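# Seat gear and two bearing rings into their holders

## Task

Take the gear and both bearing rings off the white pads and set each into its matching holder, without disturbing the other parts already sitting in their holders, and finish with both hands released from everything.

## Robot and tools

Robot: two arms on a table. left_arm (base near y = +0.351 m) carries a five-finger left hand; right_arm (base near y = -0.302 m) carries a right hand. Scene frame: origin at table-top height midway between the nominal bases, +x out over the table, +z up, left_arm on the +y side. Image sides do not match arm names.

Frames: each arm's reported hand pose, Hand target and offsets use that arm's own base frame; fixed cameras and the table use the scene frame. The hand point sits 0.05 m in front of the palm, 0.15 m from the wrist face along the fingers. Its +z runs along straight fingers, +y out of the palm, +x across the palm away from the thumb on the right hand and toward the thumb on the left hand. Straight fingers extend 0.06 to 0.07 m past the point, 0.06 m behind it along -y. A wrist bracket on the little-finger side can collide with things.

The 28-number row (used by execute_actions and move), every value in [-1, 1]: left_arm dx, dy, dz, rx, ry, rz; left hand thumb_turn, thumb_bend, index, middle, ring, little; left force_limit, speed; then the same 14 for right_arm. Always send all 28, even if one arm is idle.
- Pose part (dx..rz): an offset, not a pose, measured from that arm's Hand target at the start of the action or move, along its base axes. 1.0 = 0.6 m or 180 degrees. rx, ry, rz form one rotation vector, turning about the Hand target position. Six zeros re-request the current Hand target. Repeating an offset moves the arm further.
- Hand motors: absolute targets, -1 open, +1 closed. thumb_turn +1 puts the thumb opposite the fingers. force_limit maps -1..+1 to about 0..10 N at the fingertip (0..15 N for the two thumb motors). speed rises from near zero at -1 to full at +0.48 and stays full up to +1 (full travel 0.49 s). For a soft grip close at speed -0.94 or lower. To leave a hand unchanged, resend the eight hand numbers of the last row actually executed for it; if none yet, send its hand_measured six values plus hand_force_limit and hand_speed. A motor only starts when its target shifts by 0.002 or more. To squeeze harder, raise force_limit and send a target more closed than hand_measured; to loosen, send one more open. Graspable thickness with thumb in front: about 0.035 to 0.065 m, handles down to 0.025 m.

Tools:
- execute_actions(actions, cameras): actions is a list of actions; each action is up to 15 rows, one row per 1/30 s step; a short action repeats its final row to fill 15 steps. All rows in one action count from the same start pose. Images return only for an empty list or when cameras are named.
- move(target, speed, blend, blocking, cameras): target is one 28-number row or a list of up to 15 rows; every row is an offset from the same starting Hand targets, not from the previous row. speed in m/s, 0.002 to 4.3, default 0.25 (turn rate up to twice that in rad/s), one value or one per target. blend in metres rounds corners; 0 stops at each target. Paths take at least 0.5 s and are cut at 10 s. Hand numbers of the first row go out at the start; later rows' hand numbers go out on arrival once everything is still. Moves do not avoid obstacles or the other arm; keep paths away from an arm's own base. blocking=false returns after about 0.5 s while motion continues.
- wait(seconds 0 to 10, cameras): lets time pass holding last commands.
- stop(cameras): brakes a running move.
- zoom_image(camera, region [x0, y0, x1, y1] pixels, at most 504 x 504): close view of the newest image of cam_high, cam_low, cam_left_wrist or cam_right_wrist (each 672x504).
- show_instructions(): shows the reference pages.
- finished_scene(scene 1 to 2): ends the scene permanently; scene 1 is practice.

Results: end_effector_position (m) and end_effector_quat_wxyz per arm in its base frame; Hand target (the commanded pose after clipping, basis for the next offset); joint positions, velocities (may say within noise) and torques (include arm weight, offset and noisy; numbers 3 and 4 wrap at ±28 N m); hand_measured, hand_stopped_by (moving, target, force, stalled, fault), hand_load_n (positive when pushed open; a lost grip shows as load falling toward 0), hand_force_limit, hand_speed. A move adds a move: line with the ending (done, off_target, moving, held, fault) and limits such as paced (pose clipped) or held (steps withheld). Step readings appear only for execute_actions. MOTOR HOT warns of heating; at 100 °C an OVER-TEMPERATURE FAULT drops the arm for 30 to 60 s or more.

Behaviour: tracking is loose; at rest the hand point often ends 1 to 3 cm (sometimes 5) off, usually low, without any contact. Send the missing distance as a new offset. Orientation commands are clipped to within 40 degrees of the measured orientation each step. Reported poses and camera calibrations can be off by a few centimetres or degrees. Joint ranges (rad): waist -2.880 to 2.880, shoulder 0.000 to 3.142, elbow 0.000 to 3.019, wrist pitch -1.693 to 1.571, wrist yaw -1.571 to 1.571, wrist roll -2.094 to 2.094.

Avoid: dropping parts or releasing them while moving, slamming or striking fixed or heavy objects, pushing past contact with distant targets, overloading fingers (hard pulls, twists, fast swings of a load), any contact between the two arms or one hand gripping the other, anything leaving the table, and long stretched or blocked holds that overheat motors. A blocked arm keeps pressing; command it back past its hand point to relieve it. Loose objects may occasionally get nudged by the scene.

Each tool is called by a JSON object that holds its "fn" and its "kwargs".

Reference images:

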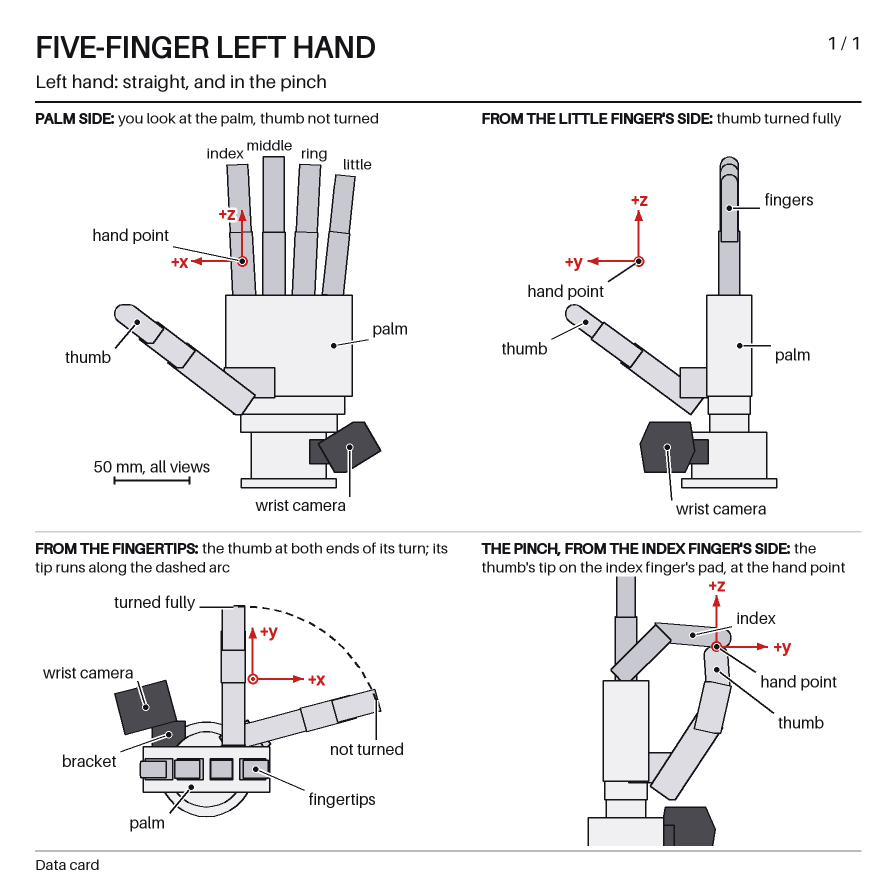

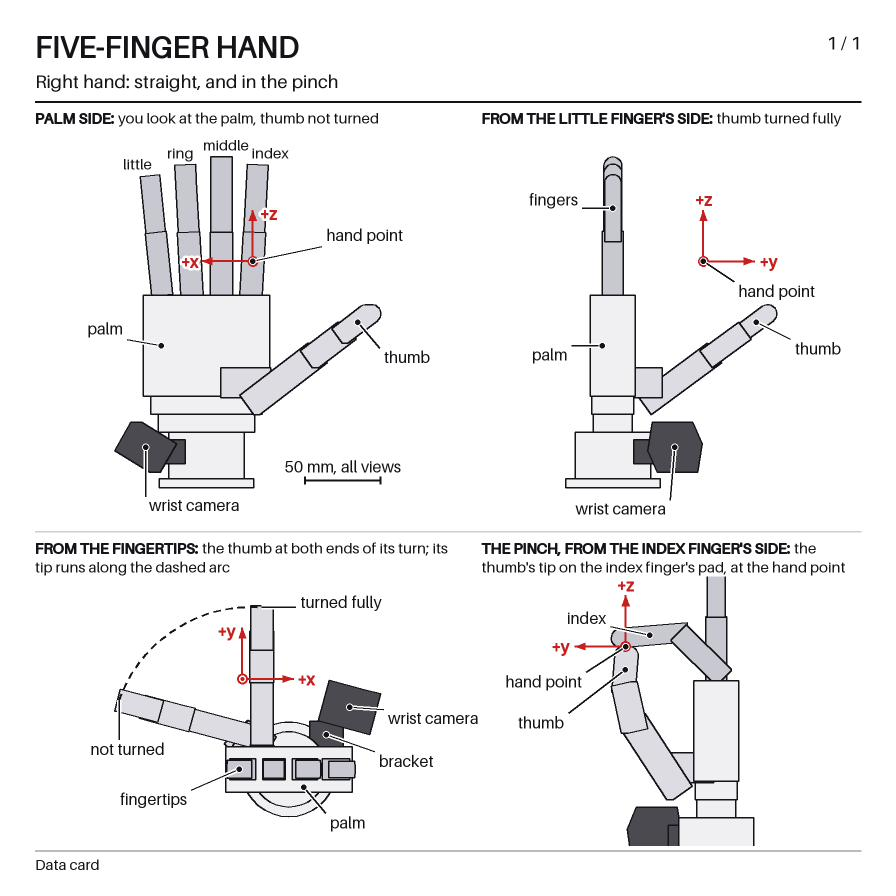

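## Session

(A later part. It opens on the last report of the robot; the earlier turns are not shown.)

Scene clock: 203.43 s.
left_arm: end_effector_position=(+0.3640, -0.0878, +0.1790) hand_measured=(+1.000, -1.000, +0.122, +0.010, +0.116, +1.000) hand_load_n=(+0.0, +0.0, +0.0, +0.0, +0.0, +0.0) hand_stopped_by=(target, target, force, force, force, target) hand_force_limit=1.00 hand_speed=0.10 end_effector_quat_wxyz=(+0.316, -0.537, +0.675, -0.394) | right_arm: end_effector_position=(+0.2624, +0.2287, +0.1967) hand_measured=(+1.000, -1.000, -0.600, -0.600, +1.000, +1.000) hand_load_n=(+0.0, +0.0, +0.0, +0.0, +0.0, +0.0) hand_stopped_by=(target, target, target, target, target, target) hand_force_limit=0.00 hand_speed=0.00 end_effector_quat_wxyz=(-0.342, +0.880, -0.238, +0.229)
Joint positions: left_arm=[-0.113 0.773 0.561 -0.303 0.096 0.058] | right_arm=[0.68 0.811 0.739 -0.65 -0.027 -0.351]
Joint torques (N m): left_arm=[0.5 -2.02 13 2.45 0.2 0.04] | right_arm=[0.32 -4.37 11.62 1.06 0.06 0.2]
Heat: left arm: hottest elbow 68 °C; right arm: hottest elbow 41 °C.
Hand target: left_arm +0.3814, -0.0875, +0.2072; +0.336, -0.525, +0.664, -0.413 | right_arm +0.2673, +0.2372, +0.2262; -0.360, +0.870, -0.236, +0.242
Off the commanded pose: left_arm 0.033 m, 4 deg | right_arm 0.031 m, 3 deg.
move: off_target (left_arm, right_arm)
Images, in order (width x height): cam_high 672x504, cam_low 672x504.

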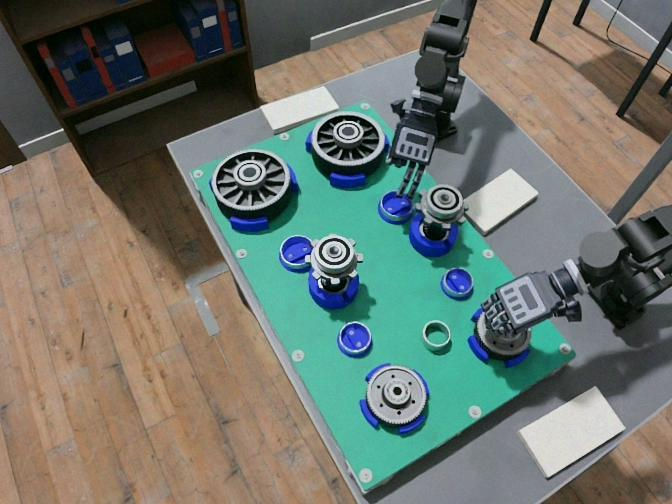

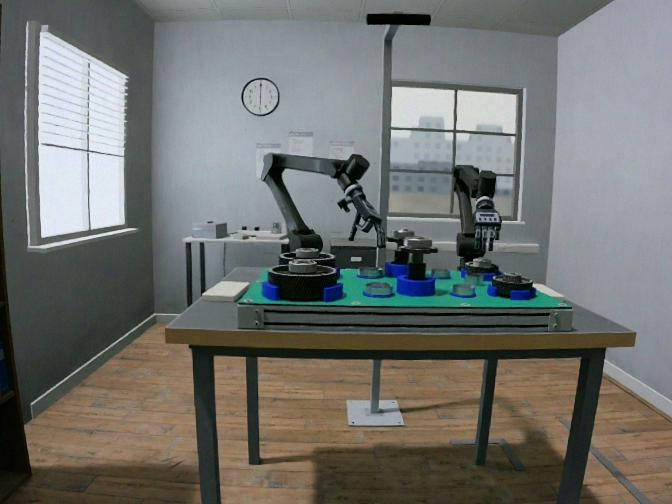

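{"fn": "move", "kwargs": {"target": [-0.12,0.03,0.08,0.0,0.0,0,1,-1,-0.2,-0.2,-0.2,1,-0.1,0.2,0,0,0,0,0,0,1,-1,-0.6,-0.6,1,1,0.0,0.0], "speed": 0.15, "cameras": ["cam_high","cam_low","cam_left_wrist"]}}

{"fn": "zoom_image", "kwargs": {"camera": "cam_high", "region": [464, 290, 544, 380]}}

{"fn": "zoom_image", "kwargs": {"camera": "cam_low", "region": [450, 245, 550, 305]}}

Scene clock: 205.83 s.
left_arm: end_effector_position=(+0.3016, -0.0759, +0.2215) hand_measured=(+1.000, -1.000, -0.200, -0.200, -0.200, +1.000) hand_load_n=(+0.0, +0.0, +0.0, +0.0, -0.5, +0.0) hand_stopped_by=(target, target, target, target, target, target) hand_force_limit=-0.10 hand_speed=0.20 end_effector_quat_wxyz=(+0.314, -0.538, +0.671, -0.403) | right_arm: end_effector_position=(+0.2624, +0.2287, +0.1967) hand_measured=(+1.000, -1.000, -0.600, -0.600, +1.000, +1.000) hand_load_n=(+0.0, +0.0, +0.0, +0.0, +0.0, +0.0) hand_stopped_by=(target, target, target, target, target, target) hand_force_limit=0.00 hand_speed=0.00 end_effector_quat_wxyz=(-0.342, +0.880, -0.238, +0.229)
Joint positions: left_arm=[-0.068 0.514 0.584 -0.575 0.146 0.065] | right_arm=[0.68 0.811 0.739 -0.65 -0.027 -0.351]
Joint torques (N m): left_arm=[1.26 -0.73 14.8 0.88 0.33 0.2] | right_arm=[0.32 -4.48 11.64 1.05 0.06 0.2]
Heat: left arm: hottest elbow 67 °C; right arm: hottest elbow 41 °C.
Hand target: left_arm +0.3094, -0.0695, +0.2552; +0.336, -0.525, +0.664, -0.413 | right_arm +0.2673, +0.2372, +0.2262; -0.360, +0.870, -0.236, +0.242
Off the commanded pose: left_arm 0.035 m, 3 deg | right_arm 0.031 m, 3 deg.
move: off_target (left_arm, right_arm)
camera_calibration:
cam_left_wrist: T_world_to_cam=[[0.372277, -0.376469, 0.84834, -0.328872], [-0.675798, -0.736465, -0.0302619, 0.169953], [0.636166, -0.562041, -0.528586, -0.00338327], [0, 0, 0, 1]] pos_world=[0.239438, -0.00054733, 0.28235]
Images, in order (width x height): cam_high 672x504, cam_low 672x504, cam_left_wrist 672x504.

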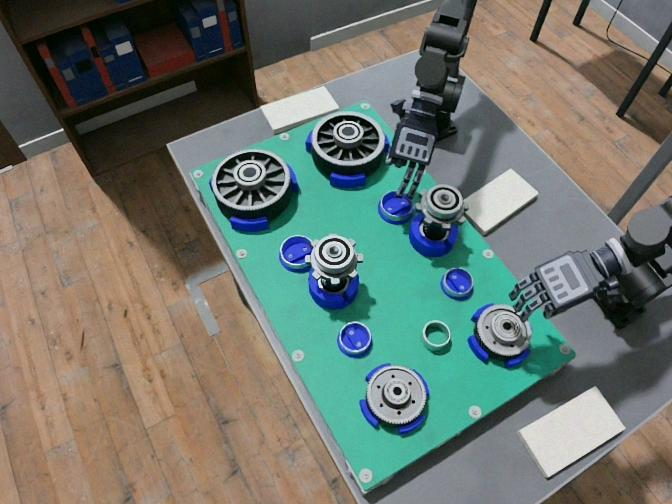

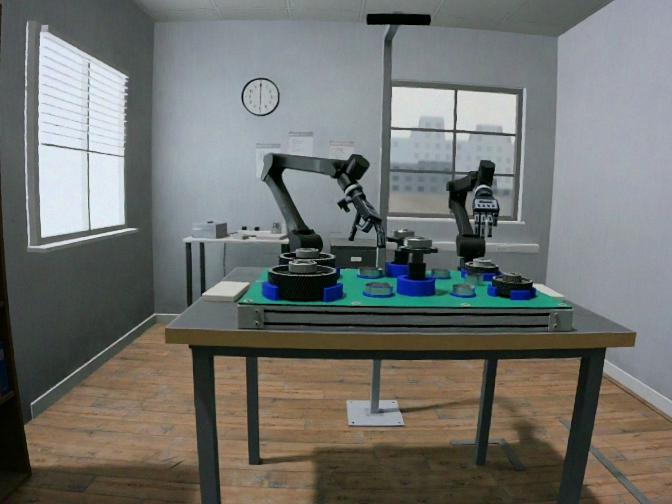

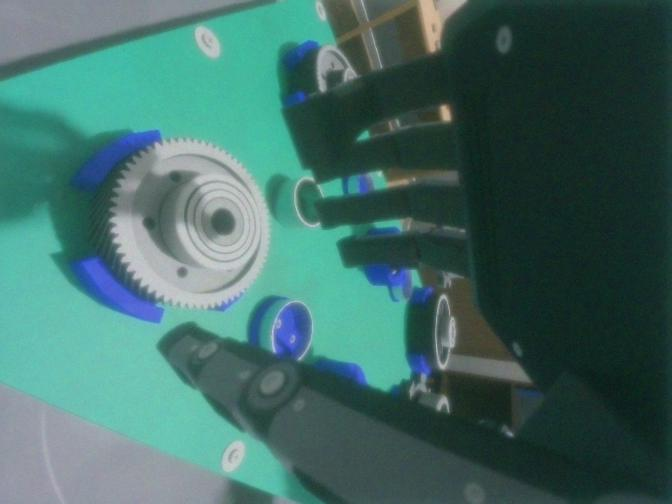

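Scaled by 5.600 from the camera's 672x504 image, which has a finer 960x720 frame.

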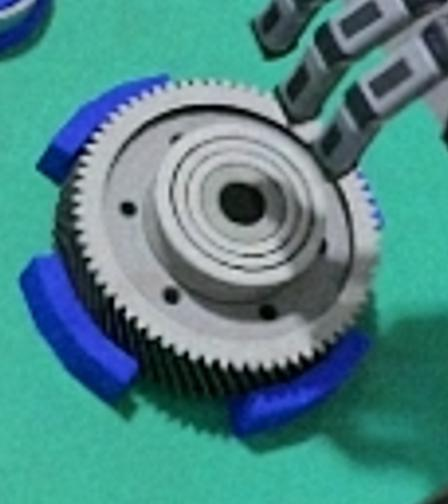

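Scaled by 5.040 from the camera's 672x504 image, which has a finer 960x720 frame.

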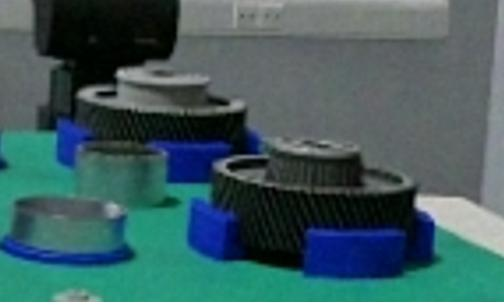

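{"fn": "zoom_image", "kwargs": {"camera": "cam_low", "region": [455, 253, 505, 288]}}

{"fn": "zoom_image", "kwargs": {"camera": "cam_low", "region": [485, 266, 540, 304]}}

{"fn": "zoom_image", "kwargs": {"camera": "cam_left_wrist", "region": [50, 110, 300, 350]}}

Scaled by 10.080 from the camera's 672x504 image, which has a finer 960x720 frame.

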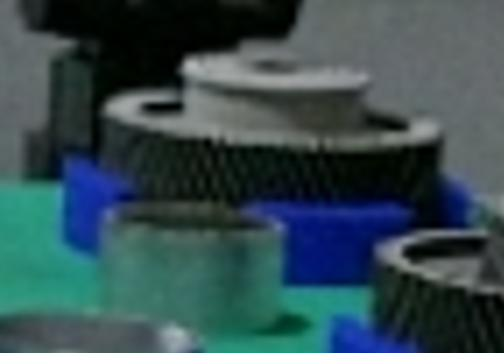

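Scaled by 9.164 from the camera's 672x504 image, which has a finer 960x720 frame.

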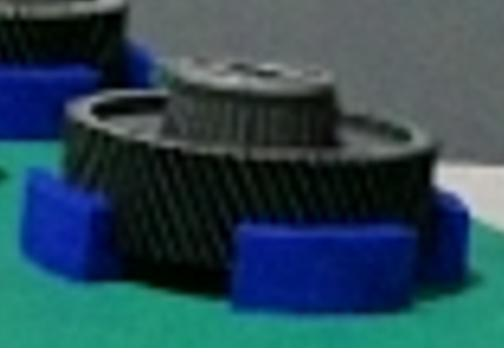

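Scaled by 2.016 from the camera's 672x504 image, which has a finer 960x720 frame.

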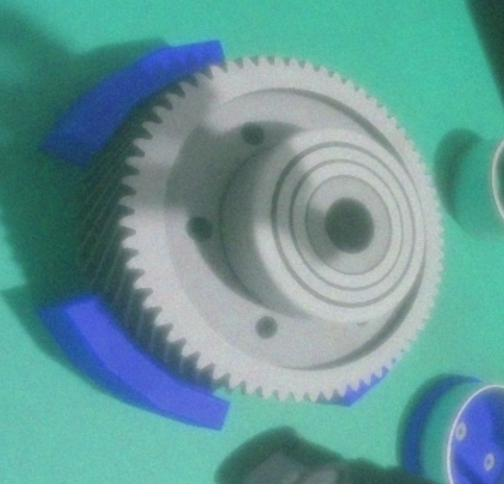

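{"fn": "zoom_image", "kwargs": {"camera": "cam_high", "region": [415, 260, 485, 355]}}

{"fn": "zoom_image", "kwargs": {"camera": "cam_high", "region": [330, 310, 380, 365]}}

{"fn": "zoom_image", "kwargs": {"camera": "cam_high", "region": [370, 170, 430, 235]}}

Scaled by 5.305 from the camera's 672x504 image, which has a finer 960x720 frame.

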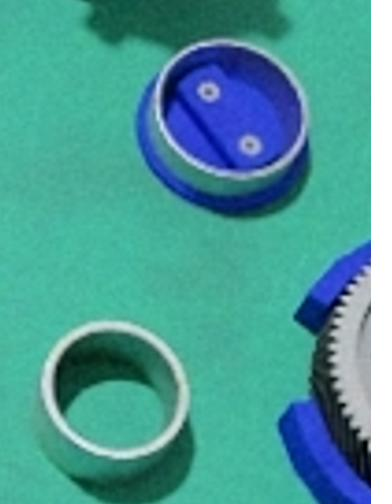

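Scaled by 9.164 from the camera's 672x504 image, which has a finer 960x720 frame.

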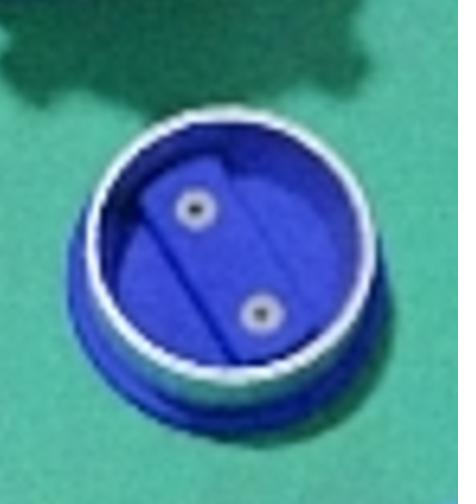

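Scaled by 7.754 from the camera's 672x504 image, which has a finer 960x720 frame.

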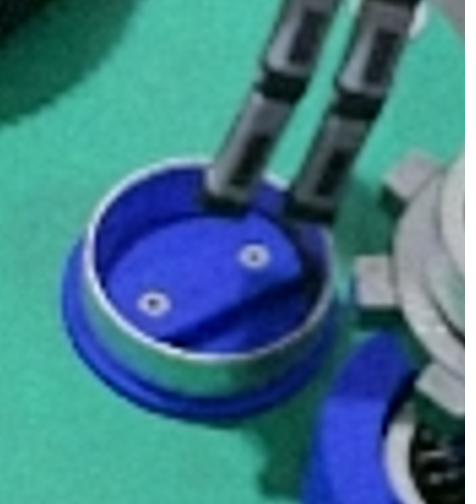

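{"fn": "finished_scene", "kwargs": {"scene": 2}}

The scene is finished: the task was done.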